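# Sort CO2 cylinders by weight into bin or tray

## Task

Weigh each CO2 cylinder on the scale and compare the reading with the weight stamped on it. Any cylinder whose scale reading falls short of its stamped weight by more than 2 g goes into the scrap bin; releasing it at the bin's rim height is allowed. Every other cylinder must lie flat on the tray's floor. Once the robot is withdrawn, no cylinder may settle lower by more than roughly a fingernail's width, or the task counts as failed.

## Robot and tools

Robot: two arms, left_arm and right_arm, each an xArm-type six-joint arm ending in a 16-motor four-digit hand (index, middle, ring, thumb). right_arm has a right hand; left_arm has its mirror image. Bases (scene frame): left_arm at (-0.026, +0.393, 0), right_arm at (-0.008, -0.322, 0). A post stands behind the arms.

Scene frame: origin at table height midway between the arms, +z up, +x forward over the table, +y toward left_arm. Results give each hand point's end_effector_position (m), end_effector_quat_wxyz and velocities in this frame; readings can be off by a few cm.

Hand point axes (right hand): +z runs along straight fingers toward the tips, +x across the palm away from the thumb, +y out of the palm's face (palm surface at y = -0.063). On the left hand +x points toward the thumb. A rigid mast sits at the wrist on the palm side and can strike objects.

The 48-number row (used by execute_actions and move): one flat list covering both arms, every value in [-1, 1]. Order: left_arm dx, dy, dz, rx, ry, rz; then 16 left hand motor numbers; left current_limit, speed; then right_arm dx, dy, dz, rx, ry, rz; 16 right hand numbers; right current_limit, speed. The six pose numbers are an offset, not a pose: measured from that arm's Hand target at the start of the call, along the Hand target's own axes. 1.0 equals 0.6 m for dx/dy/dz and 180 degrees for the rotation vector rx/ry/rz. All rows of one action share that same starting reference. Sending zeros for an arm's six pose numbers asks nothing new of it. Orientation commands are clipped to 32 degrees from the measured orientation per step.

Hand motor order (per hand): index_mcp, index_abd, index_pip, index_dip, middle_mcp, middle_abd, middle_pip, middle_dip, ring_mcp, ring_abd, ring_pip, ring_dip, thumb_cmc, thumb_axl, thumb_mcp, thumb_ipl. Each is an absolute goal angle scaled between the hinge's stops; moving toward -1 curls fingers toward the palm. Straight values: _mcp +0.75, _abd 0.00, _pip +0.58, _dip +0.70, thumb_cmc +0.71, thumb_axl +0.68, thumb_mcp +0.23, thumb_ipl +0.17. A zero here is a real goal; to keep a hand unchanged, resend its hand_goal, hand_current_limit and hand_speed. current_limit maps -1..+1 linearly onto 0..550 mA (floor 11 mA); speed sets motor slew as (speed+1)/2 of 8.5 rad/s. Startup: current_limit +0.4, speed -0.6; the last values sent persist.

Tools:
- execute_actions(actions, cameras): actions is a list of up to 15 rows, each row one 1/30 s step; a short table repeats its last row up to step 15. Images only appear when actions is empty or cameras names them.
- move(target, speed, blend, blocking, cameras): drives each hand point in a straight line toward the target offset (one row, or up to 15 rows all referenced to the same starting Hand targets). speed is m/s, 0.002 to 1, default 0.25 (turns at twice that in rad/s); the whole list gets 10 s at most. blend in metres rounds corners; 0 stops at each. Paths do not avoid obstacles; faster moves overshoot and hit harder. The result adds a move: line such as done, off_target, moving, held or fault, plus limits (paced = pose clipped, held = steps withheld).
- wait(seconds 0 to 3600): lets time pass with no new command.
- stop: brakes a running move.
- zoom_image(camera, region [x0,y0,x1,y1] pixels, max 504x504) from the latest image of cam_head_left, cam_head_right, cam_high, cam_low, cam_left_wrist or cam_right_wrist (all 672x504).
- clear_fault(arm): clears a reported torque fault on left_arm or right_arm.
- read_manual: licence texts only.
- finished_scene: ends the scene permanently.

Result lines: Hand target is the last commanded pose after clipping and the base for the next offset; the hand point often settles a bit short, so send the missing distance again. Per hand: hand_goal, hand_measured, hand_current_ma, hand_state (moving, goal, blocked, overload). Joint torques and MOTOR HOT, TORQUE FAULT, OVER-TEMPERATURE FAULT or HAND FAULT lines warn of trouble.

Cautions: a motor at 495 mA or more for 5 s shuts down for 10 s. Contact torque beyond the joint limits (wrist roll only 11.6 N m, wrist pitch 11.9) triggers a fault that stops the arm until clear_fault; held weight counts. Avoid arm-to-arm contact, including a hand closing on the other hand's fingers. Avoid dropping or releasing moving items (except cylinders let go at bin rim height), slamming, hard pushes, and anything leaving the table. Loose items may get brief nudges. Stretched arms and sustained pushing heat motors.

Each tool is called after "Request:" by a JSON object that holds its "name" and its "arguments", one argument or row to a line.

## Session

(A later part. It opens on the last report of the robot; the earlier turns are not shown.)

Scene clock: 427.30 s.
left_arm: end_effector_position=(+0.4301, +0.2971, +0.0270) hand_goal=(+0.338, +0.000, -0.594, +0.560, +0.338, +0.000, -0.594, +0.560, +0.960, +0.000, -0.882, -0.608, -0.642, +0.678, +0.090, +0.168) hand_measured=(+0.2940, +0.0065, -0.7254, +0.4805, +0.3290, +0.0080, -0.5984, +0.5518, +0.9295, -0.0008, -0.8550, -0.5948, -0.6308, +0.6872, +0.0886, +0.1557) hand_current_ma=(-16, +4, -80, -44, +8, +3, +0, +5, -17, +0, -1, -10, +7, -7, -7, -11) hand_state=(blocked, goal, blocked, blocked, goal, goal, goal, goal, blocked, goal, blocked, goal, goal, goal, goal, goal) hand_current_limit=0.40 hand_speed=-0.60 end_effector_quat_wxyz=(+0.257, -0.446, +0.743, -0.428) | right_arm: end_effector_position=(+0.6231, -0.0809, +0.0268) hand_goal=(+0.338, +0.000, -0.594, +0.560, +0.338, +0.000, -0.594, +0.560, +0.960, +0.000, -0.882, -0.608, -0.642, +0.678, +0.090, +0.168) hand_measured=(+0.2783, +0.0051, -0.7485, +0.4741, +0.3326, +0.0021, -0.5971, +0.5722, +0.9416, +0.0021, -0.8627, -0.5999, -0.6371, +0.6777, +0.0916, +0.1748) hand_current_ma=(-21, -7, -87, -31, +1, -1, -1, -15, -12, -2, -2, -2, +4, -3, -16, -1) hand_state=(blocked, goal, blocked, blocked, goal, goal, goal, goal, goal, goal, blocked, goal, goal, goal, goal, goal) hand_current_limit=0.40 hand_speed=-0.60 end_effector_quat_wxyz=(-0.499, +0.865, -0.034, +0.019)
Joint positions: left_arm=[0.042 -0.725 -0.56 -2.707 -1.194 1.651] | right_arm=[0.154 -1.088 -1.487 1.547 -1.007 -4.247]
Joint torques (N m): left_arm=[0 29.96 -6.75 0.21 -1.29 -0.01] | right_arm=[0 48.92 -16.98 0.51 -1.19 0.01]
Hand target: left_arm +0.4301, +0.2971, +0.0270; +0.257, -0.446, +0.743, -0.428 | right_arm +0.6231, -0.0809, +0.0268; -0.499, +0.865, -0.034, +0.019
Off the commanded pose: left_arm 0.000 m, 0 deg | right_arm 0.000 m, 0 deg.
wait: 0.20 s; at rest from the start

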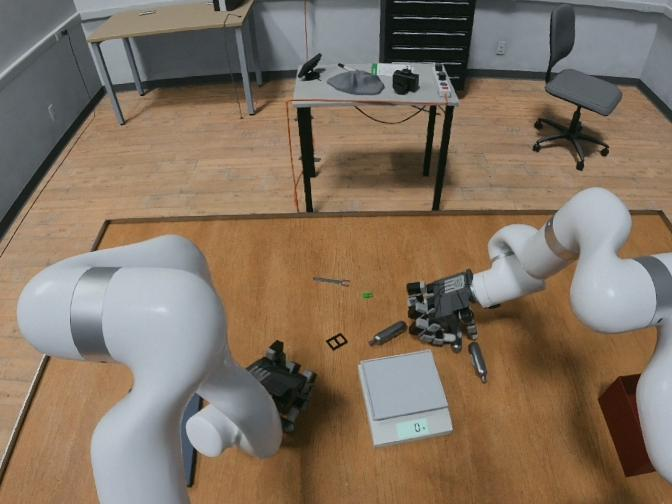

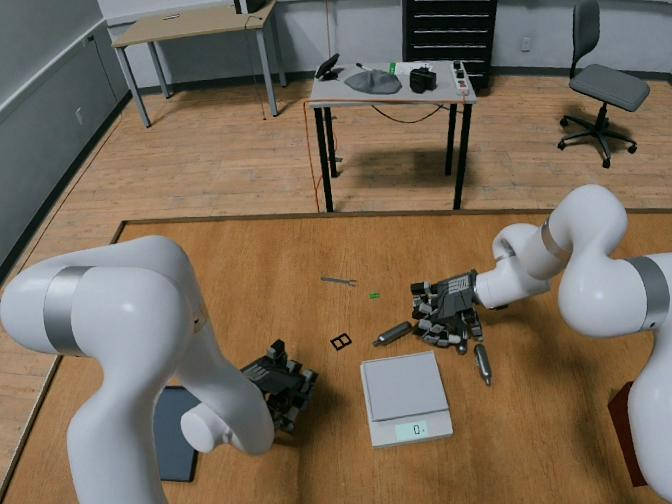

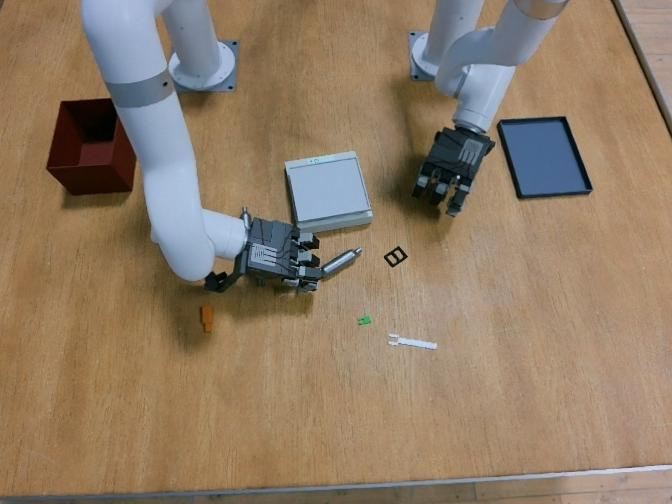

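Request:
{"name": "move", "arguments": {
  "target": [
    [0,-0.0361,-0.0208,0,0,0, 0.337,0,-0.594,0.559,0.337,0,-0.594,0.559,0.96,0,-0.883,-0.609,-0.643,0.678,0.09,0.168,0.4,-0.6, 0,-0.0361,-0.0208,0,0,0, 0.337,0,-0.594,0.559,0.337,0,-0.594,0.559,0.96,0,-0.883,-0.609,-0.643,0.678,0.09,0.168,0.4,-0.6],
    [0,-0.0402,-0.0137,0,0,0, 0.337,0,-0.594,0.559,0.337,0,-0.594,0.559,0.96,0,-0.883,-0.609,-0.643,0.678,0.09,0.168,0.4,-0.6, 0,-0.0402,-0.0137,0,0,0, 0.337,0,-0.594,0.559,0.337,0,-0.594,0.559,0.96,0,-0.883,-0.609,-0.643,0.678,0.09,0.168,0.4,-0.6],
    [0,-0.0041,0.0071,0,0,0, 0.337,0,-0.594,0.559,0.337,0,-0.594,0.559,0.96,0,-0.883,-0.609,-0.643,0.678,0.09,0.168,0.4,-0.6, 0,-0.0041,0.0071,0,0,0, 0.337,0,-0.594,0.559,0.337,0,-0.594,0.559,0.96,0,-0.883,-0.609,-0.643,0.678,0.09,0.168,0.4,-0.6]
  ],
  "cameras": ["cam_left_wrist","cam_low","cam_high","cam_right_wrist"],
  "speed": 0.05
}}

Scene clock: 442.70 s.
left_arm: end_effector_position=(+0.4344, +0.2947, +0.0269) hand_goal=(+0.338, +0.000, -0.594, +0.560, +0.338, +0.000, -0.594, +0.560, +0.960, +0.000, -0.882, -0.608, -0.642, +0.678, +0.090, +0.168) hand_measured=(+0.3097, +0.0065, -0.5984, +0.5493, +0.3290, +0.0095, -0.5984, +0.5505, +0.9295, -0.0008, -0.8550, -0.5961, -0.6295, +0.6872, +0.0896, +0.1557) hand_current_ma=(-14, +10, -7, -7, +8, +12, -6, +0, -18, +0, +8, -1, +21, -8, -6, -19) hand_state=(blocked, goal, goal, goal, goal, goal, goal, goal, blocked, goal, blocked, goal, goal, goal, goal, goal) hand_current_limit=0.40 hand_speed=-0.60 end_effector_quat_wxyz=(+0.257, -0.446, +0.743, -0.428) | right_arm: end_effector_position=(+0.6234, -0.0760, +0.0268) hand_goal=(+0.338, +0.000, -0.594, +0.560, +0.338, +0.000, -0.594, +0.560, +0.960, +0.000, -0.882, -0.608, -0.642, +0.678, +0.090, +0.168) hand_measured=(+0.2156, -0.0066, -0.7524, +0.4792, +0.2699, -0.0140, -0.7780, +0.4779, +0.9416, +0.0007, -0.8627, -0.5999, -0.6383, +0.6777, +0.0916, +0.1748) hand_current_ma=(-68, -6, -87, -32, -42, -2, -118, -43, -5, -8, -3, -6, +6, -9, -14, +2) hand_state=(blocked, goal, blocked, blocked, blocked, goal, blocked, blocked, goal, goal, blocked, goal, goal, goal, goal, goal) hand_current_limit=0.40 hand_speed=-0.60 end_effector_quat_wxyz=(-0.499, +0.865, -0.034, +0.019)
Joint positions: left_arm=[0.036 -0.728 -0.571 -2.711 -1.187 1.647] | right_arm=[0.162 -1.09 -1.491 1.552 -1.004 -4.245]
Joint torques (N m): left_arm=[0 10.6 -6.92 0.2 -1.29 -0.01] | right_arm=[0 36.9 -17.02 0.51 -1.18 -1.97]
Hand target: left_arm +0.4344, +0.2948, +0.0269; +0.257, -0.446, +0.743, -0.428 | right_arm +0.6234, -0.0760, +0.0268; -0.499, +0.865, -0.034, +0.019
Off the commanded pose: left_arm 0.000 m, 0 deg | right_arm 0.000 m, 0 deg.
move: done
cam_left_wrist: T_world_to_cam=[[0.63333, 0.56999, 0.52345, -0.49007], [-0.49677, -0.21921, 0.83974, 0.21185], [0.59339, -0.79187, 0.14433, 0.09259]] pos_world=[0.36067, 0.39909, 0.06527]
cam_right_wrist: T_world_to_cam=[[-0.79258, -0.22994, -0.56475, 0.52549], [-0.49451, -0.29947, 0.81595, 0.22291], [-0.35674, 0.92598, 0.12365, 0.41353]] pos_world=[0.67425, -0.19533, 0.06375]
Images, in order (width x height): cam_high 672x504, cam_low 672x504, cam_left_wrist 672x504, cam_right_wrist 672x504.

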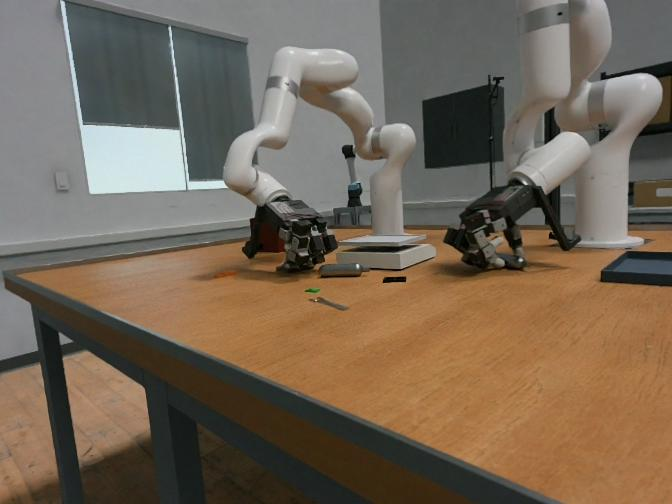

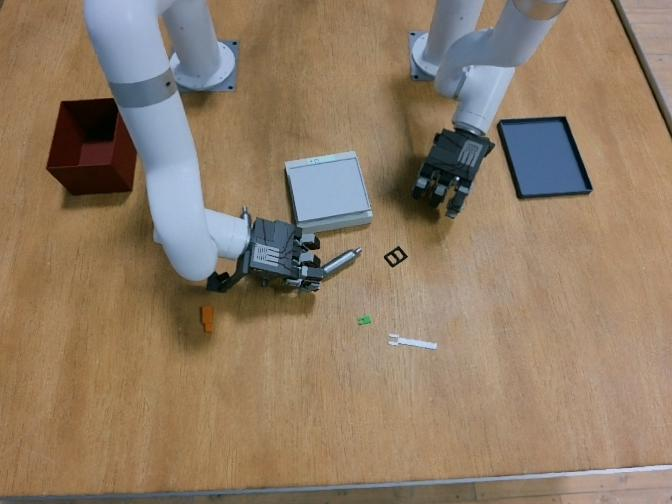

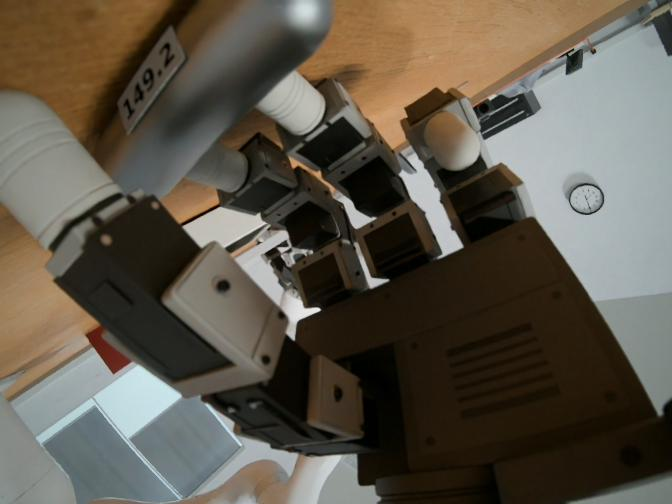

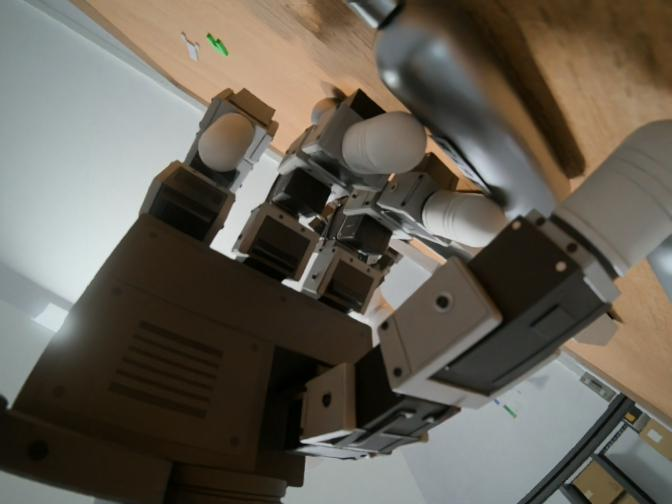

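Request:
{"name": "zoom_image", "arguments": {
  "camera": "cam_high",
  "region": [250, 200, 370, 290]
}}

Request:
{"name": "zoom_image", "arguments": {
  "camera": "cam_right_wrist",
  "region": [252, 0, 672, 300]
}}

Request:
{"name": "zoom_image", "arguments": {
  "camera": "cam_low",
  "region": [200, 180, 380, 310]
}}

Request:
{"name": "zoom_image", "arguments": {
  "camera": "cam_left_wrist",
  "region": [0, 0, 400, 300]
}}

Scaled by 4.200.

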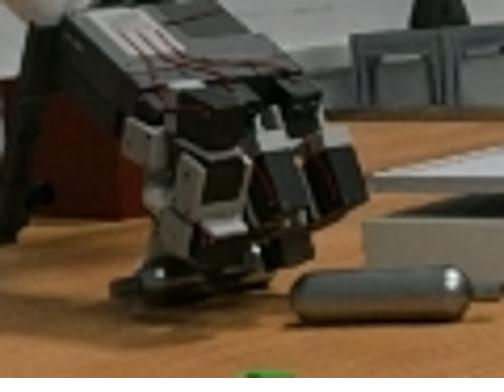

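Scaled by 1.200 from the camera's image (finer frame: 960x720).

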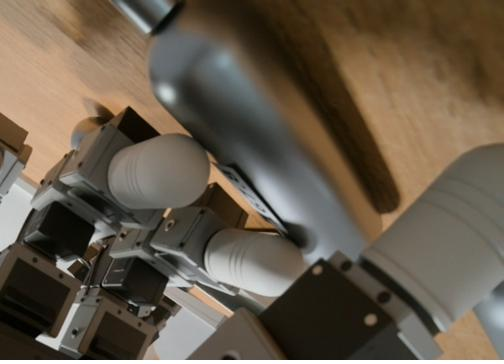

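Scaled by 2.800.

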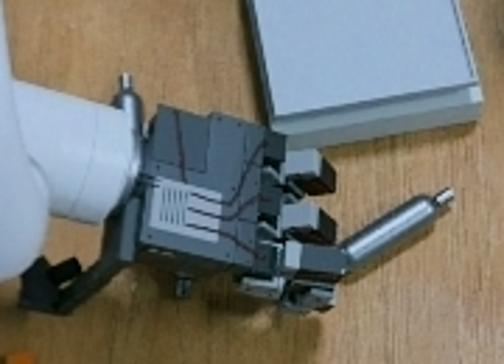

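Scaled by 1.260 from the camera's image (finer frame: 960x720).

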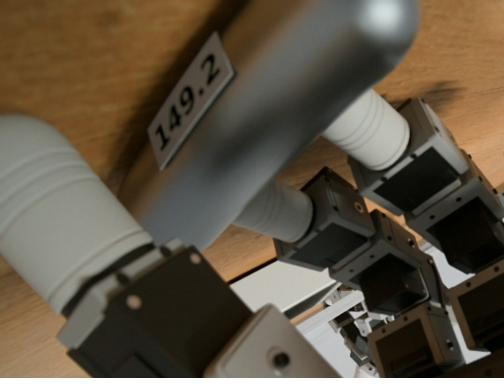

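Request:
{"name": "move", "arguments": {
  "target": [
    [0,0,0,0,0,0, 0.337,0,-0.594,0.559,0.337,0,-0.594,0.559,0.96,0,-0.883,-0.609,-0.643,0.678,-0.12,0.168,0.4,-0.88, 0,-0.18,-0.104,0,0,0, 0.337,0,-0.594,0.559,0.337,0,-0.594,0.559,0.96,0,-0.883,-0.609,-0.643,0.678,0.09,0.168,0.4,-0.6],
    [0,0,0,0,0,0, 0.2,0,-0.66,0.53,0.2,0,-0.66,0.53,0.96,0,-0.883,-0.609,-0.643,0.678,-0.37,0.06,0.4,-0.85, 0,-0.18,-0.104,0,0,0, 0.337,0,-0.594,0.559,0.337,0,-0.594,0.559,0.96,0,-0.883,-0.609,-0.643,0.678,0.09,0.168,0.4,-0.6]
  ],
  "cameras": ["cam_left_wrist","cam_low","cam_high","cam_right_wrist"],
  "speed": 0.15
}}

Request:
{"name": "zoom_image", "arguments": {
  "camera": "cam_low",
  "region": [200, 180, 380, 310]
}}

Request:
{"name": "zoom_image", "arguments": {
  "camera": "cam_high",
  "region": [250, 200, 370, 290]
}}

Scene clock: 470.07 s.
left_arm: end_effector_position=(+0.4344, +0.2948, +0.0269) hand_goal=(+0.200, +0.000, -0.660, +0.530, +0.200, +0.000, -0.660, +0.530, +0.960, +0.000, -0.882, -0.608, -0.642, +0.678, -0.370, +0.060) hand_measured=(+0.3097, +0.0051, -0.5971, +0.5493, +0.3085, +0.0080, -0.6035, +0.5493, +0.9295, -0.0008, -0.8550, -0.5948, -0.6295, +0.6872, -0.0598, +0.1691) hand_current_ma=(+65, +2, +20, +9, +72, +4, +21, +9, -16, +4, +2, -11, +7, -1, +222, +76) hand_state=(blocked, goal, blocked, goal, blocked, goal, blocked, goal, blocked, goal, blocked, goal, goal, goal, moving, blocked) hand_current_limit=0.40 hand_speed=-0.85 end_effector_quat_wxyz=(+0.257, -0.446, +0.743, -0.428) | right_arm: end_effector_position=(+0.6235, -0.0760, +0.1515) hand_goal=(+0.338, +0.000, -0.594, +0.560, +0.338, +0.000, -0.594, +0.560, +0.960, +0.000, -0.882, -0.608, -0.642, +0.678, +0.090, +0.168) hand_measured=(+0.3097, -0.0023, -0.5958, +0.5505, +0.3061, -0.0081, -0.5958, +0.5518, +0.9416, +0.0007, -0.8614, -0.5999, -0.6383, +0.6777, +0.0906, +0.1738) hand_current_ma=(-2, -3, -3, +7, -9, -7, -2, -5, -3, -12, +4, -1, +1, -14, -12, -4) hand_state=(blocked, goal, goal, goal, blocked, goal, goal, goal, goal, goal, blocked, goal, goal, goal, goal, goal) hand_current_limit=0.40 hand_speed=-0.60 end_effector_quat_wxyz=(-0.499, +0.865, -0.034, +0.019)
Joint positions: left_arm=[0.036 -0.728 -0.571 -2.711 -1.187 1.647] | right_arm=[0.162 -0.865 -1.425 1.452 -1.015 -4.058]
Joint torques (N m): left_arm=[0 30.2 -6.92 0.2 -1.29 -0.01] | right_arm=[0 46.35 -18.92 0.74 -1.05 0]
Hand target: left_arm +0.4344, +0.2948, +0.0269; +0.257, -0.446, +0.743, -0.428 | right_arm +0.6235, -0.0760, +0.1515; -0.499, +0.865, -0.034, +0.019
Off the commanded pose: left_arm 0.000 m, 0 deg | right_arm 0.000 m, 0 deg.
move: done
cam_left_wrist: T_world_to_cam=[[0.63333, 0.56999, 0.52345, -0.49007], [-0.49677, -0.21921, 0.83974, 0.21185], [0.59339, -0.79187, 0.14433, 0.09259]] pos_world=[0.36067, 0.39909, 0.06527]
cam_right_wrist: T_world_to_cam=[[-0.79258, -0.22994, -0.56475, 0.59599], [-0.49451, -0.29947, 0.81595, 0.12121], [-0.35674, 0.92598, 0.12365, 0.39814]] pos_world=[0.67435, -0.19533, 0.18845]
Images, in order (width x height): cam_high 672x504, cam_low 672x504, cam_left_wrist 672x504, cam_right_wrist 672x504.

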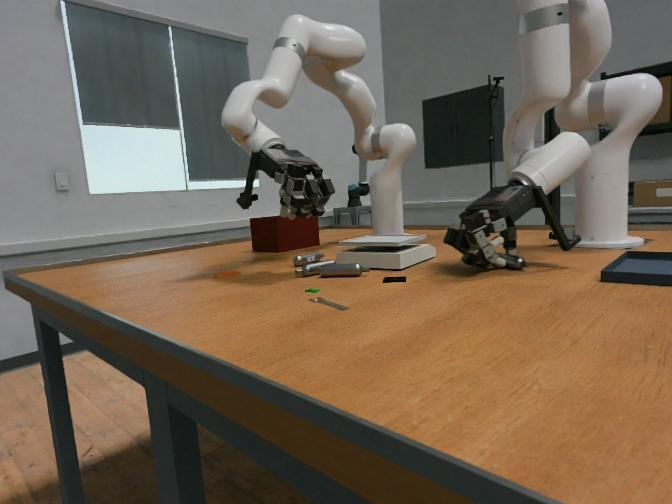

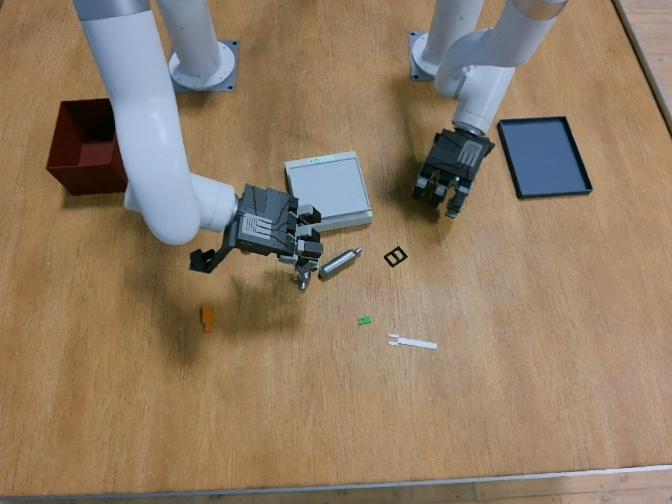

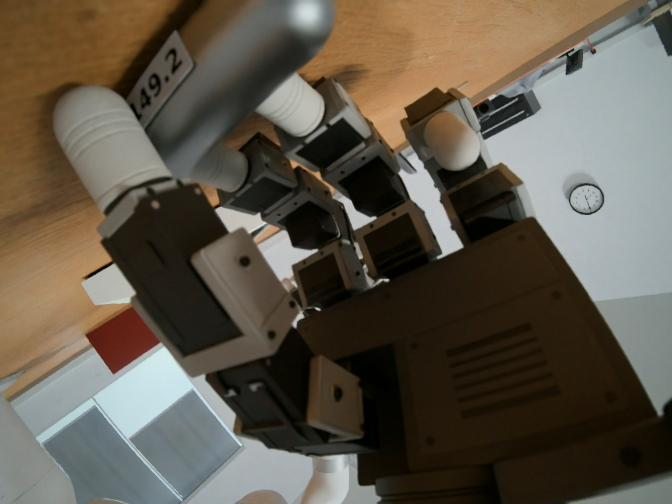

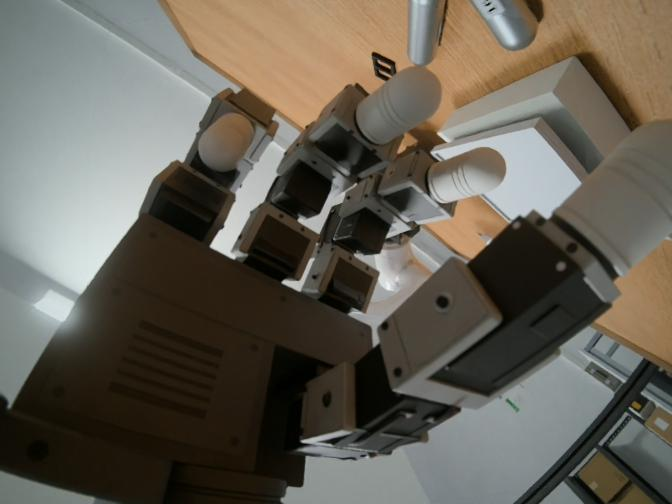

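Scaled by 2.800.

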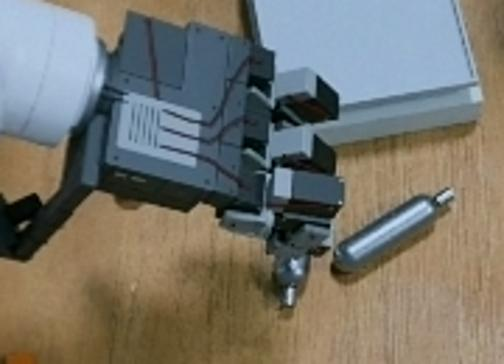

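Scaled by 4.200.

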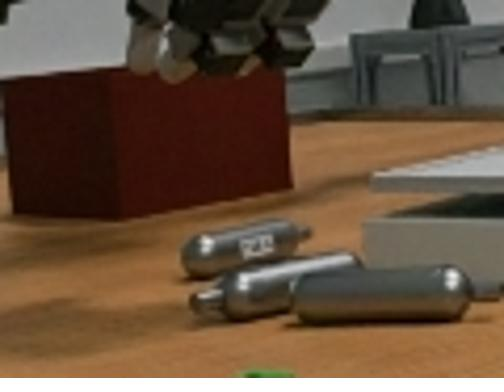

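Request:
{"name": "move", "arguments": {
  "target": [0,-0.0433,-0.025,0,0,0, 0.2,0,-0.66,0.53,0.2,0,-0.66,0.53,0.96,0,-0.883,-0.609,-0.643,0.678,-0.42,0.03,0.4,-0.85, 0,0,0,0,0,0, 0.337,0,-0.594,0.559,0.337,0,-0.594,0.559,0.96,0,-0.883,-0.609,-0.643,0.678,0.09,0.168,0.4,-0.6],
  "cameras": ["cam_left_wrist","cam_high"],
  "speed": 0.05
}}

Request:
{"name": "zoom_image", "arguments": {
  "camera": "cam_high",
  "region": [440, 190, 560, 280]
}}

Scene clock: 480.03 s.
left_arm: end_effector_position=(+0.4345, +0.2948, +0.0569) hand_goal=(+0.200, +0.000, -0.660, +0.530, +0.200, +0.000, -0.660, +0.530, +0.960, +0.000, -0.882, -0.608, -0.642, +0.678, -0.420, +0.030) hand_measured=(+0.3266, +0.0065, -0.5689, +0.5671, +0.2964, +0.0051, -0.5958, +0.5582, +0.9295, +0.0007, -0.8537, -0.5948, -0.6534, +0.6809, -0.0984, +0.1691) hand_current_ma=(+77, +4, +45, +8, +63, +11, +23, +16, -14, -1, -5, -3, +5, -1, +302, +108) hand_state=(blocked, goal, blocked, blocked, blocked, goal, blocked, blocked, blocked, goal, blocked, goal, goal, goal, blocked, blocked) hand_current_limit=0.40 hand_speed=-0.85 end_effector_quat_wxyz=(+0.257, -0.446, +0.743, -0.428) | right_arm: end_effector_position=(+0.6235, -0.0760, +0.1515) hand_goal=(+0.338, +0.000, -0.594, +0.560, +0.338, +0.000, -0.594, +0.560, +0.960, +0.000, -0.882, -0.608, -0.642, +0.678, +0.090, +0.168) hand_measured=(+0.3097, -0.0037, -0.5945, +0.5505, +0.3073, -0.0096, -0.5958, +0.5505, +0.9416, +0.0021, -0.8627, -0.5999, -0.6383, +0.6777, +0.0906, +0.1748) hand_current_ma=(-4, -9, -2, +8, -21, -6, -3, -7, -4, -13, +0, -1, +6, -13, -10, +1) hand_state=(blocked, goal, goal, goal, blocked, goal, goal, goal, goal, goal, blocked, goal, goal, goal, goal, goal) hand_current_limit=0.40 hand_speed=-0.60 end_effector_quat_wxyz=(-0.499, +0.865, -0.034, +0.019)
Joint positions: left_arm=[0.036 -0.631 -0.541 -2.699 -1.126 1.616] | right_arm=[0.162 -0.865 -1.425 1.452 -1.015 -4.058]
Joint torques (N m): left_arm=[0 28.86 -8.2 0.12 -1.3 0] | right_arm=[0 46.35 -18.92 0.74 -1.05 0]
Hand target: left_arm +0.4345, +0.2947, +0.0569; +0.257, -0.446, +0.743, -0.428 | right_arm +0.6235, -0.0760, +0.1515; -0.499, +0.865, -0.034, +0.019
Off the commanded pose: left_arm 0.000 m, 0 deg | right_arm 0.000 m, 0 deg.
move: done
cam_left_wrist: T_world_to_cam=[[0.63329, 0.57005, 0.52345, -0.50579], [-0.49674, -0.21925, 0.83975, 0.1868], [0.59346, -0.79182, 0.14432, 0.08817]] pos_world=[0.36077, 0.39909, 0.09517]
Images, in order (width x height): cam_high 672x504, cam_left_wrist 672x504.

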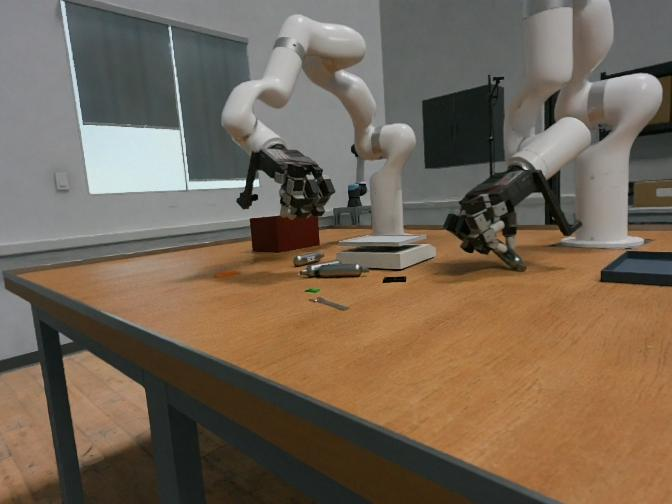

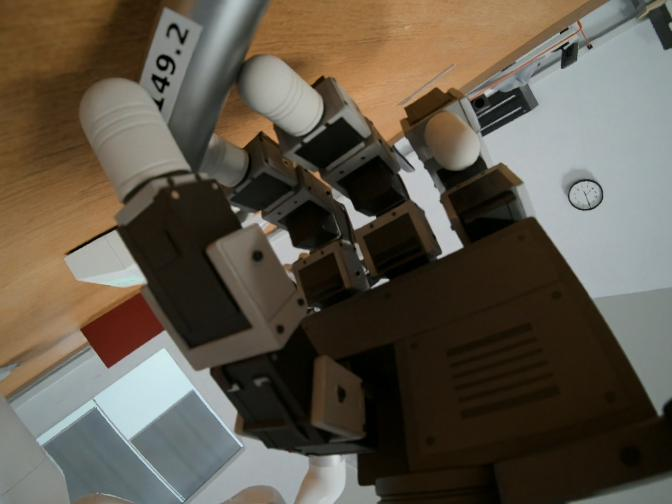

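Scaled by 4.200.

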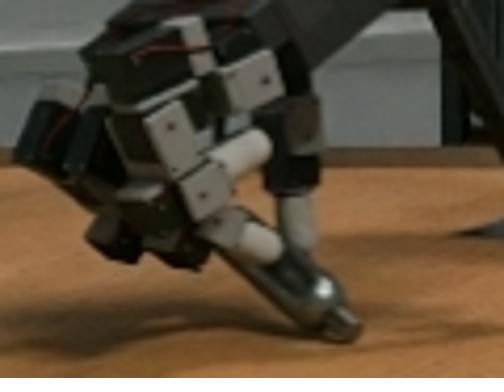

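Request:
{"name": "move", "arguments": {
  "target": [
    [0,0,0,0,0,0, 0.28,0,-0.6,0.55,0.28,0,-0.6,0.55,0.96,0,-0.883,-0.609,-0.643,0.678,-0.15,0.12,0.4,-0.85, 0,0,0,0,0,0, 0.337,0,-0.594,0.559,0.337,0,-0.594,0.559,0.96,0,-0.883,-0.609,-0.643,0.678,0.09,0.168,0.4,-0.6],
    [0,0.0217,0.0125,0,0,0, 0.28,0,-0.6,0.55,0.28,0,-0.6,0.55,0.96,0,-0.883,-0.609,-0.643,0.678,-0.15,0.12,0.4,-0.85, 0,0,0,0,0,0, 0.337,0,-0.594,0.559,0.337,0,-0.594,0.559,0.96,0,-0.883,-0.609,-0.643,0.678,0.09,0.168,0.4,-0.6]
  ],
  "cameras": ["cam_left_wrist","cam_high"],
  "speed": 0.03
}}

Request:
{"name": "zoom_image", "arguments": {
  "camera": "cam_high",
  "region": [440, 190, 560, 280]
}}

Scene clock: 493.63 s.
left_arm: end_effector_position=(+0.4344, +0.2947, +0.0419) hand_goal=(+0.280, +0.000, -0.600, +0.550, +0.280, +0.000, -0.600, +0.550, +0.960, +0.000, -0.882, -0.608, -0.642, +0.678, -0.150, +0.120) hand_measured=(+0.2759, +0.0065, -0.5702, +0.5658, +0.2807, +0.0080, -0.5907, +0.5531, +0.9295, -0.0008, -0.8537, -0.5961, -0.6421, +0.6851, -0.0687, +0.1557) hand_current_ma=(-2, +8, +8, +1, +6, -1, +3, +9, -18, -1, -2, -5, +7, +6, +53, +4) hand_state=(goal, goal, blocked, goal, goal, goal, goal, goal, blocked, goal, blocked, goal, goal, goal, blocked, blocked) hand_current_limit=0.40 hand_speed=-0.85 end_effector_quat_wxyz=(+0.257, -0.446, +0.743, -0.428) | right_arm: end_effector_position=(+0.6235, -0.0760, +0.1515) hand_goal=(+0.338, +0.000, -0.594, +0.560, +0.338, +0.000, -0.594, +0.560, +0.960, +0.000, -0.882, -0.608, -0.642, +0.678, +0.090, +0.168) hand_measured=(+0.3097, -0.0037, -0.5958, +0.5505, +0.3061, -0.0096, -0.5958, +0.5505, +0.9404, +0.0007, -0.8614, -0.5999, -0.6383, +0.6777, +0.0916, +0.1748) hand_current_ma=(-12, -4, -3, +10, -12, -6, -7, -4, -8, -13, +10, +2, -1, -10, -10, +0) hand_state=(blocked, goal, goal, goal, blocked, goal, goal, goal, goal, goal, blocked, goal, goal, goal, goal, goal) hand_current_limit=0.40 hand_speed=-0.60 end_effector_quat_wxyz=(-0.499, +0.865, -0.034, +0.019)
Joint positions: left_arm=[0.035 -0.68 -0.555 -2.706 -1.157 1.632] | right_arm=[0.162 -0.865 -1.425 1.452 -1.015 -4.058]
Joint torques (N m): left_arm=[0 29.54 -7.54 0.16 -6.46 -0.01] | right_arm=[0 46.35 -18.92 0.74 -1.05 0]
Hand target: left_arm +0.4344, +0.2948, +0.0419; +0.257, -0.446, +0.743, -0.428 | right_arm +0.6235, -0.0760, +0.1515; -0.499, +0.865, -0.034, +0.019
Off the commanded pose: left_arm 0.000 m, 0 deg | right_arm 0.000 m, 0 deg.
move: done
cam_left_wrist: T_world_to_cam=[[0.63333, 0.56999, 0.52345, -0.49787], [-0.49677, -0.21921, 0.83974, 0.19934], [0.59339, -0.79187, 0.14433, 0.09044]] pos_world=[0.36067, 0.39909, 0.08017]
Images, in order (width x height): cam_high 672x504, cam_left_wrist 672x504.

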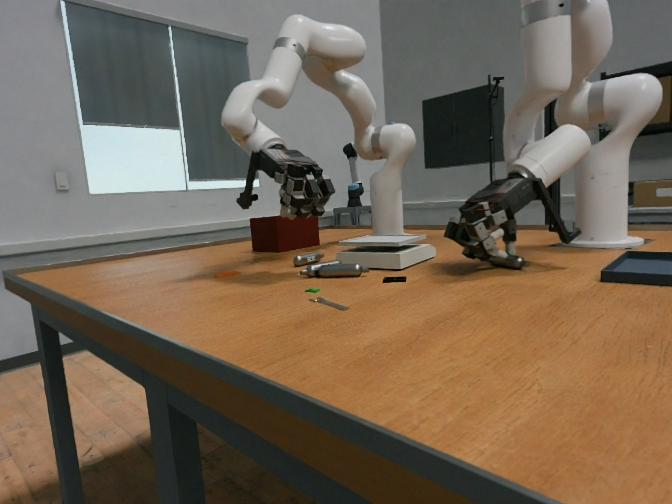

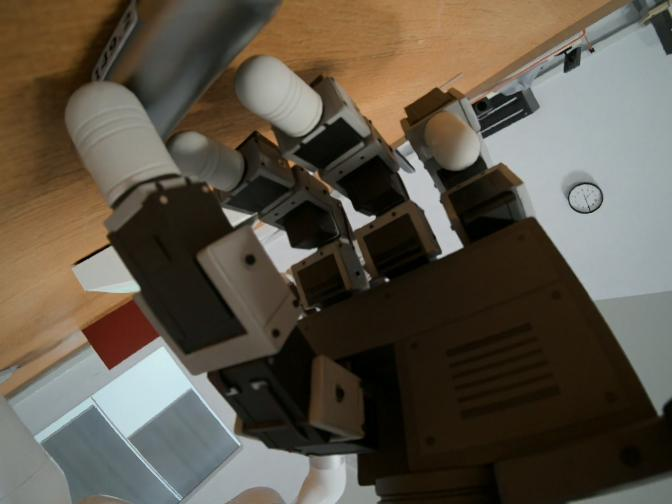

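Scaled by 4.200.

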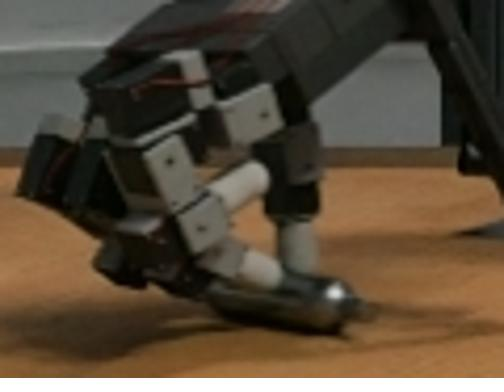

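Request:
{"name": "move", "arguments": {
  "target": [
    [0,0,0,0,0,0, 0.35,0,-0.594,0.559,0.35,0,-0.594,0.559,0.96,0,-0.883,-0.609,-0.643,0.678,0.0,0.168,0.4,-0.85, 0,0,0,0,0,0, 0.337,0,-0.594,0.559,0.337,0,-0.594,0.559,0.96,0,-0.883,-0.609,-0.643,0.678,0.09,0.168,0.4,-0.6],
    [-0.01,0.023,0.01325,0,0,0, 0.35,0,-0.594,0.559,0.35,0,-0.594,0.559,0.96,0,-0.883,-0.609,-0.643,0.678,0.0,0.168,0.4,-0.85, 0,0,0,0,0,0, 0.337,0,-0.594,0.559,0.337,0,-0.594,0.559,0.96,0,-0.883,-0.609,-0.643,0.678,0.09,0.168,0.4,-0.6],
    [-0.01,0.023,0.01325,0,0,0, 0.25,0,-0.64,0.54,0.25,0,-0.64,0.54,0.96,0,-0.883,-0.609,-0.643,0.678,-0.3,0.07,0.5,-0.85, 0,0,0,0,0,0, 0.337,0,-0.594,0.559,0.337,0,-0.594,0.559,0.96,0,-0.883,-0.609,-0.643,0.678,0.09,0.168,0.4,-0.6],
    [-0.01,0.023,0.01325,0,0,0, 0.07,0,-0.71,0.50,0.07,0,-0.71,0.50,0.96,0,-0.883,-0.609,-0.643,0.678,-0.5,0.0,0.6,-0.85, 0,0,0,0,0,0, 0.337,0,-0.594,0.559,0.337,0,-0.594,0.559,0.96,0,-0.883,-0.609,-0.643,0.678,0.09,0.168,0.4,-0.6]
  ],
  "cameras": ["cam_left_wrist","cam_high"],
  "speed": 0.04
}}

Request:
{"name": "zoom_image", "arguments": {
  "camera": "cam_high",
  "region": [440, 190, 560, 280]
}}

Request:
{"name": "zoom_image", "arguments": {
  "camera": "cam_left_wrist",
  "region": [0, 0, 400, 300]
}}

Scene clock: 504.47 s.
left_arm: end_effector_position=(+0.4372, +0.3001, +0.0260) hand_goal=(+0.070, +0.000, -0.710, +0.500, +0.070, +0.000, -0.710, +0.500, +0.960, +0.000, -0.882, -0.608, -0.642, +0.678, -0.500, +0.000) hand_measured=(+0.3000, +0.0065, -0.5971, +0.5582, +0.2892, +0.0080, -0.6048, +0.5544, +0.9295, -0.0008, -0.8550, -0.5961, -0.6396, +0.6862, -0.0351, +0.1386) hand_current_ma=(+158, +0, +55, +25, +158, +8, +46, +33, -19, -3, +2, -11, +7, +2, +355, +107) hand_state=(blocked, goal, blocked, blocked, blocked, goal, blocked, blocked, blocked, goal, blocked, goal, goal, goal, moving, blocked) hand_current_limit=0.60 hand_speed=-0.85 end_effector_quat_wxyz=(+0.257, -0.446, +0.743, -0.428) | right_arm: end_effector_position=(+0.6235, -0.0760, +0.1515) hand_goal=(+0.338, +0.000, -0.594, +0.560, +0.338, +0.000, -0.594, +0.560, +0.960, +0.000, -0.882, -0.608, -0.642, +0.678, +0.090, +0.168) hand_measured=(+0.3097, -0.0037, -0.5958, +0.5505, +0.3073, -0.0096, -0.5958, +0.5518, +0.9416, +0.0007, -0.8614, -0.5999, -0.6383, +0.6777, +0.0916, +0.1748) hand_current_ma=(-1, -5, -2, +4, -12, -1, -7, -12, -9, -9, +3, +0, -1, -7, -8, +5) hand_state=(blocked, goal, goal, goal, blocked, goal, goal, goal, goal, goal, blocked, goal, goal, goal, goal, goal) hand_current_limit=0.40 hand_speed=-0.60 end_effector_quat_wxyz=(-0.499, +0.865, -0.034, +0.019)
Joint positions: left_arm=[0.051 -0.732 -0.579 -2.696 -1.183 1.648] | right_arm=[0.162 -0.865 -1.425 1.452 -1.015 -4.058]
Joint torques (N m): left_arm=[0 30.37 -6.97 0.2 -1.29 -0.01] | right_arm=[0 46.35 -18.92 0.74 -1.05 0]
Hand target: left_arm +0.4372, +0.3001, +0.0260; +0.257, -0.446, +0.743, -0.428 | right_arm +0.6235, -0.0760, +0.1515; -0.499, +0.865, -0.034, +0.019
Off the commanded pose: left_arm 0.000 m, 0 deg | right_arm 0.000 m, 0 deg.
move: done
cam_left_wrist: T_world_to_cam=[[0.63333, 0.56999, 0.52345, -0.49434], [-0.49677, -0.21921, 0.83974, 0.21524], [0.59339, -0.79187, 0.14433, 0.09527]] pos_world=[0.36347, 0.40439, 0.06427]
Images, in order (width x height): cam_high 672x504, cam_left_wrist 672x504.

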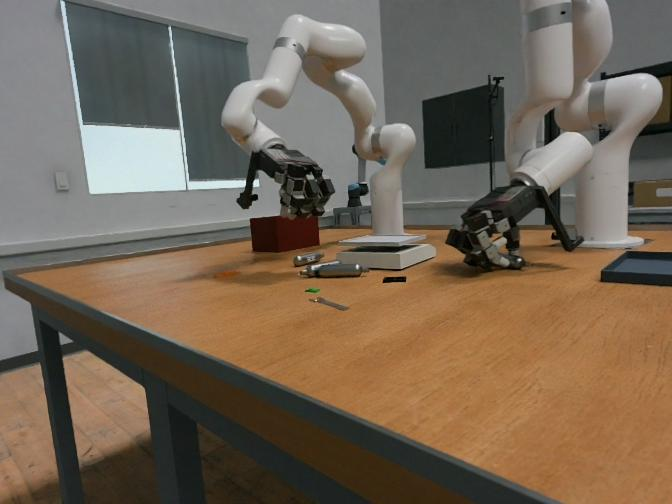

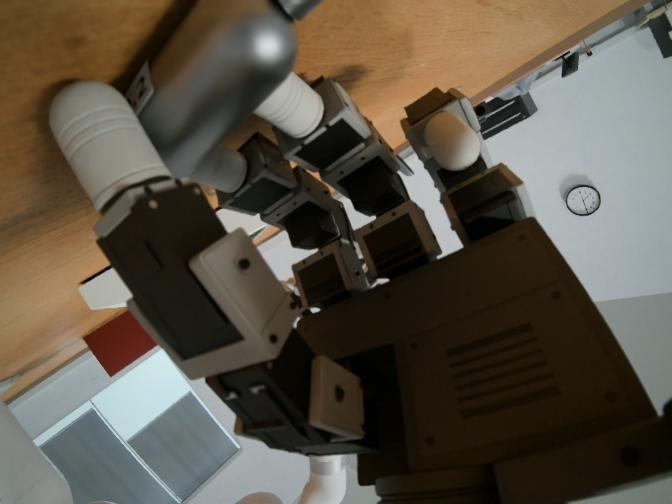

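Scaled by 4.200.

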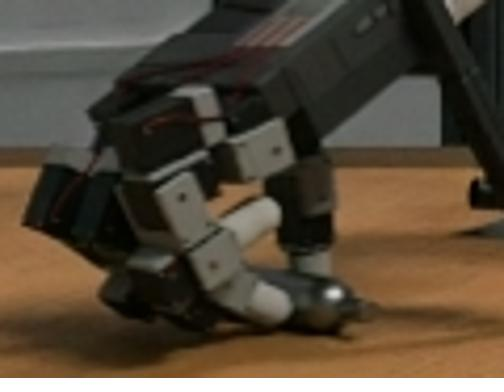

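Scaled by 1.260 from the camera's image (finer frame: 960x720).

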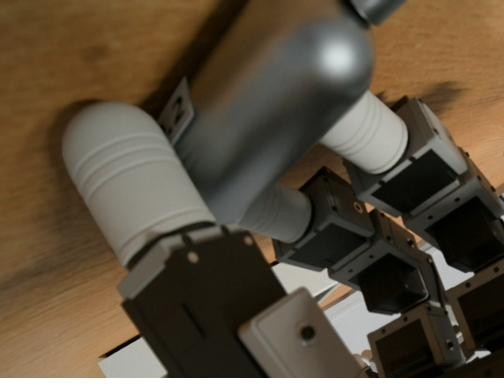

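Request:
{"name": "move", "arguments": {
  "target": [0,-0.0361,-0.0208,0,0,0, 0.07,0,-0.71,0.50,0.07,0,-0.71,0.50,0.96,0,-0.883,-0.609,-0.643,0.678,-0.5,0.0,0.6,-0.85, 0,0,0,0,0,0, 0.337,0,-0.594,0.559,0.337,0,-0.594,0.559,0.96,0,-0.883,-0.609,-0.643,0.678,0.09,0.168,0.4,-0.6],
  "cameras": ["cam_left_wrist","cam_high"],
  "speed": 0.04
}}

Request:
{"name": "zoom_image", "arguments": {
  "camera": "cam_high",
  "region": [440, 190, 560, 280]
}}

Scene clock: 508.00 s.
left_arm: end_effector_position=(+0.4373, +0.3000, +0.0510) hand_goal=(+0.070, +0.000, -0.710, +0.500, +0.070, +0.000, -0.710, +0.500, +0.960, +0.000, -0.882, -0.608, -0.642, +0.678, -0.500, +0.000) hand_measured=(+0.3000, +0.0051, -0.5958, +0.5569, +0.2892, +0.0080, -0.6048, +0.5544, +0.9295, -0.0008, -0.8550, -0.5961, -0.6396, +0.6851, -0.0361, +0.1386) hand_current_ma=(+158, +6, +57, +21, +166, +8, +53, +29, -17, -7, +7, -8, +10, -1, +436, +99) hand_state=(blocked, goal, blocked, blocked, blocked, goal, blocked, blocked, blocked, goal, blocked, goal, goal, goal, blocked, blocked) hand_current_limit=0.60 hand_speed=-0.85 end_effector_quat_wxyz=(+0.257, -0.446, +0.743, -0.428) | right_arm: end_effector_position=(+0.6235, -0.0760, +0.1515) hand_goal=(+0.338, +0.000, -0.594, +0.560, +0.338, +0.000, -0.594, +0.560, +0.960, +0.000, -0.882, -0.608, -0.642, +0.678, +0.090, +0.168) hand_measured=(+0.3097, -0.0037, -0.5958, +0.5505, +0.3061, -0.0081, -0.5958, +0.5518, +0.9416, +0.0007, -0.8627, -0.5999, -0.6383, +0.6777, +0.0906, +0.1748) hand_current_ma=(-9, -10, +8, +9, -6, -5, -3, -11, -8, -7, +4, -9, +5, -7, -5, +1) hand_state=(blocked, goal, goal, goal, blocked, goal, goal, goal, goal, goal, blocked, goal, goal, goal, goal, goal) hand_current_limit=0.40 hand_speed=-0.60 end_effector_quat_wxyz=(-0.499, +0.865, -0.034, +0.019)
Joint positions: left_arm=[0.051 -0.653 -0.553 -2.686 -1.134 1.622] | right_arm=[0.162 -0.865 -1.425 1.452 -1.015 -4.058]
Joint torques (N m): left_arm=[0 29.26 -8 0.13 -1.29 0] | right_arm=[0 46.35 -18.92 0.74 -1.05 0]
Hand target: left_arm +0.4373, +0.3000, +0.0510; +0.257, -0.446, +0.743, -0.428 | right_arm +0.6235, -0.0760, +0.1515; -0.499, +0.865, -0.034, +0.019
Off the commanded pose: left_arm 0.000 m, 0 deg | right_arm 0.000 m, 0 deg.
move: done
cam_left_wrist: T_world_to_cam=[[0.63333, 0.56999, 0.52345, -0.50749], [-0.49677, -0.21921, 0.83974, 0.1943], [0.59339, -0.79187, 0.14433, 0.0916]] pos_world=[0.36357, 0.40439, 0.08927]
Images, in order (width x height): cam_high 672x504, cam_left_wrist 672x504.

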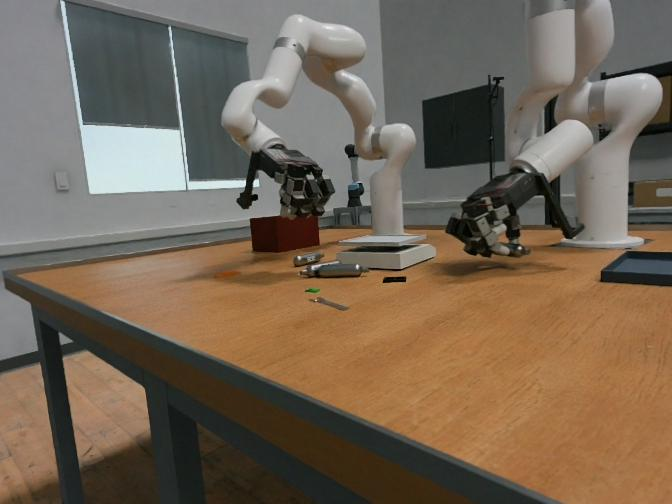

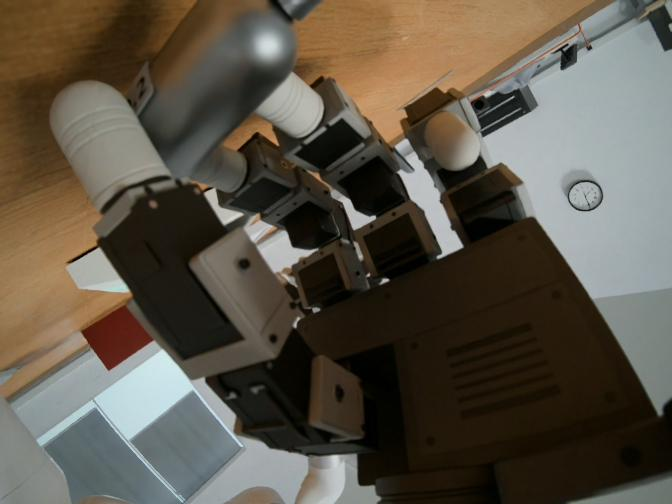

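Scaled by 4.200.

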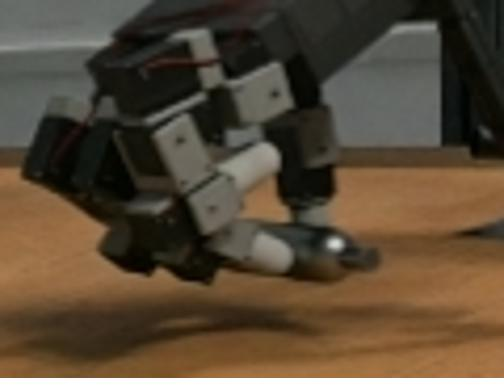

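Request:
{"name": "move", "arguments": {
  "target": [
    [0,-0.1299,-0.075,0,0,0, 0.07,0,-0.71,0.50,0.07,0,-0.71,0.50,0.96,0,-0.883,-0.609,-0.643,0.678,-0.5,0.0,0.6,-0.85, -0.0788,0.0748,-0.3580,0,0,0, 0.437,0,-0.66,0.6,0.437,0,-0.66,0.6,0.96,0,-0.883,-0.609,-0.643,0.678,0.09,0.168,0.4,-0.6],
    [0.3930,-0.2870,0.2007,0,0,0, 0.07,0,-0.71,0.50,0.07,0,-0.71,0.50,0.96,0,-0.883,-0.609,-0.643,0.678,-0.5,0.0,0.6,-0.85, -0.0788,0.0748,-0.3580,0,0,0, 0.437,0,-0.66,0.6,0.437,0,-0.66,0.6,0.96,0,-0.883,-0.609,-0.643,0.678,0.09,0.168,0.4,-0.6]
  ],
  "cameras": ["cam_low","cam_high","cam_left_wrist","cam_head_right"],
  "speed": [0.2,0.15],
  "blend": 0.02
}}

Request:
{"name": "zoom_image", "arguments": {
  "camera": "cam_high",
  "region": [320, 170, 460, 290]
}}

Request:
{"name": "zoom_image", "arguments": {
  "camera": "cam_low",
  "region": [230, 180, 380, 310]
}}

Scene clock: 529.30 s.
left_arm: end_effector_position=(+0.4946, +0.0023, +0.1394) hand_goal=(+0.070, +0.000, -0.710, +0.500, +0.070, +0.000, -0.710, +0.500, +0.960, +0.000, -0.882, -0.608, -0.642, +0.678, -0.500, +0.000) hand_measured=(+0.3000, +0.0051, -0.5958, +0.5569, +0.2892, +0.0080, -0.6061, +0.5544, +0.9295, +0.0007, -0.8550, -0.5961, -0.6383, +0.6851, -0.0361, +0.1395) hand_current_ma=(+165, +9, +50, +23, +160, +11, +49, +29, -25, +0, +4, -4, +3, +0, +438, +108) hand_state=(blocked, goal, blocked, blocked, blocked, goal, blocked, blocked, blocked, goal, blocked, goal, goal, goal, blocked, blocked) hand_current_limit=0.60 hand_speed=-0.85 end_effector_quat_wxyz=(+0.257, -0.446, +0.743, -0.428) | right_arm: end_effector_position=(+0.5600, -0.2801, +0.2202) hand_goal=(+0.438, +0.000, -0.660, +0.600, +0.438, +0.000, -0.660, +0.600, +0.960, +0.000, -0.882, -0.608, -0.642, +0.678, +0.090, +0.168) hand_measured=(+0.4122, -0.0023, -0.6343, +0.5913, +0.4110, -0.0096, -0.6317, +0.5951, +0.9416, +0.0007, -0.8614, -0.5987, -0.6383, +0.6777, +0.0916, +0.1748) hand_current_ma=(-1, -16, +8, +8, -10, -10, +3, -11, -8, -4, +10, +1, +1, -6, -12, +2) hand_state=(blocked, goal, blocked, goal, blocked, goal, blocked, goal, goal, goal, blocked, goal, goal, goal, goal, goal) hand_current_limit=0.40 hand_speed=-0.60 end_effector_quat_wxyz=(-0.499, +0.865, -0.034, +0.019)
Joint positions: left_arm=[-0.583 -0.619 -0.936 -3.342 -0.733 1.643] | right_arm=[-0.171 -0.633 -1.212 1.185 -1.193 -4.086]
Joint torques (N m): left_arm=[0 36.02 -15.69 -0.18 -1.29 -0.01] | right_arm=[0 39.92 -18.64 0.9 -1.09 0.01]
Hand target: left_arm +0.4946, +0.0023, +0.1394; +0.257, -0.446, +0.743, -0.428 | right_arm +0.5600, -0.2801, +0.2202; -0.499, +0.865, -0.034, +0.019
Off the commanded pose: left_arm 0.000 m, 0 deg | right_arm 0.000 m, 0 deg.
move: done
cam_left_wrist: T_world_to_cam=[[0.63333, 0.56999, 0.52345, -0.42042], [-0.49677, -0.21921, 0.83974, 0.08319], [0.59339, -0.79187, 0.14433, -0.19091]] pos_world=[0.42087, 0.10669, 0.17777]
Images, in order (width x height): cam_head_right 672x504, cam_high 672x504, cam_low 672x504, cam_left_wrist 672x504.

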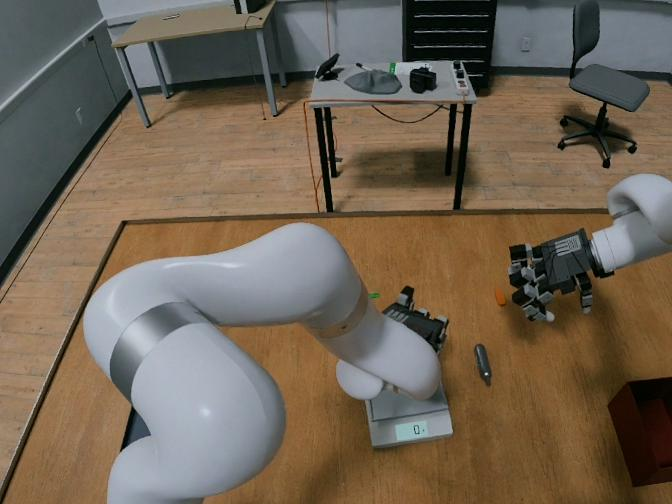

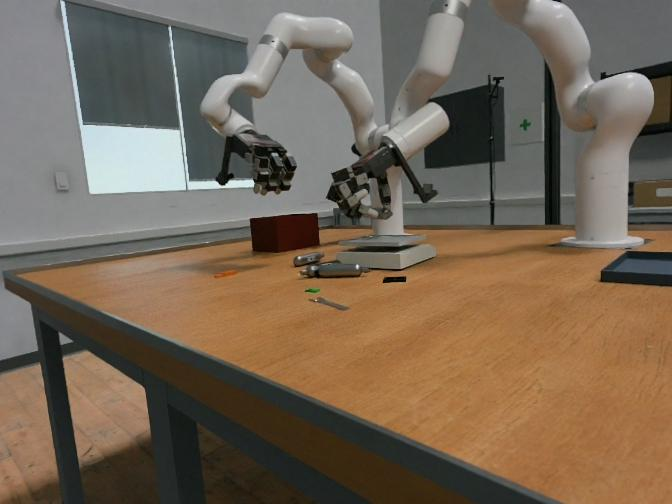

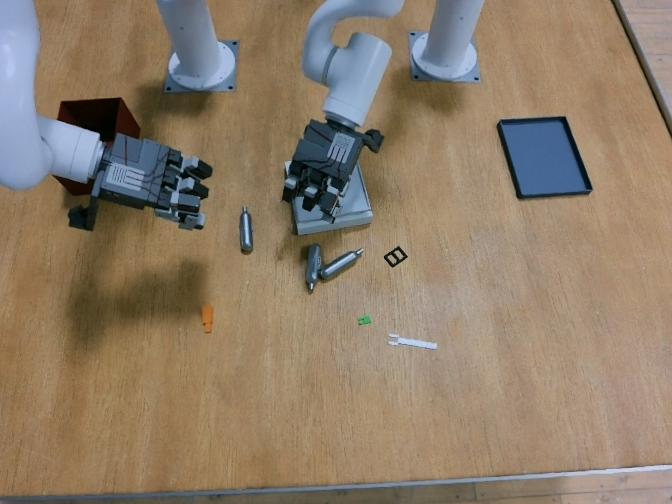

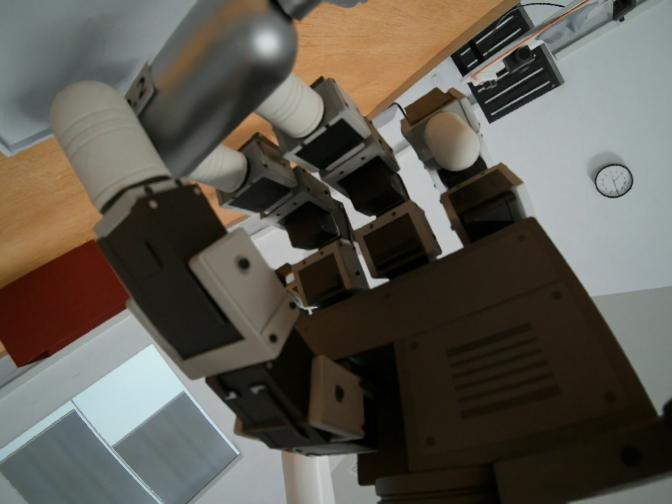

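Scaled by 3.600.

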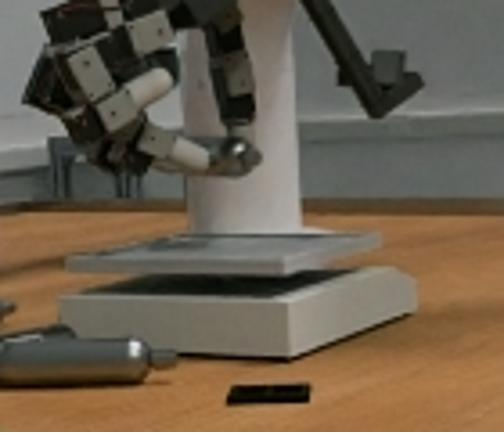

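Scaled by 3.360.

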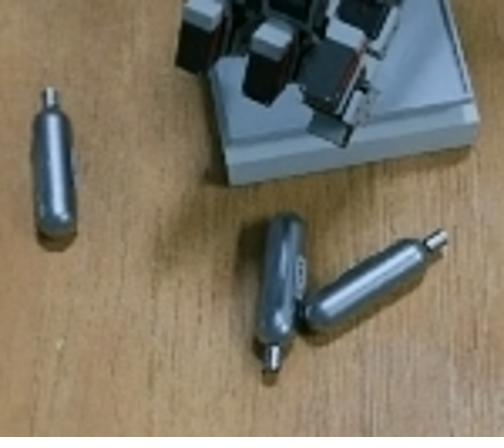

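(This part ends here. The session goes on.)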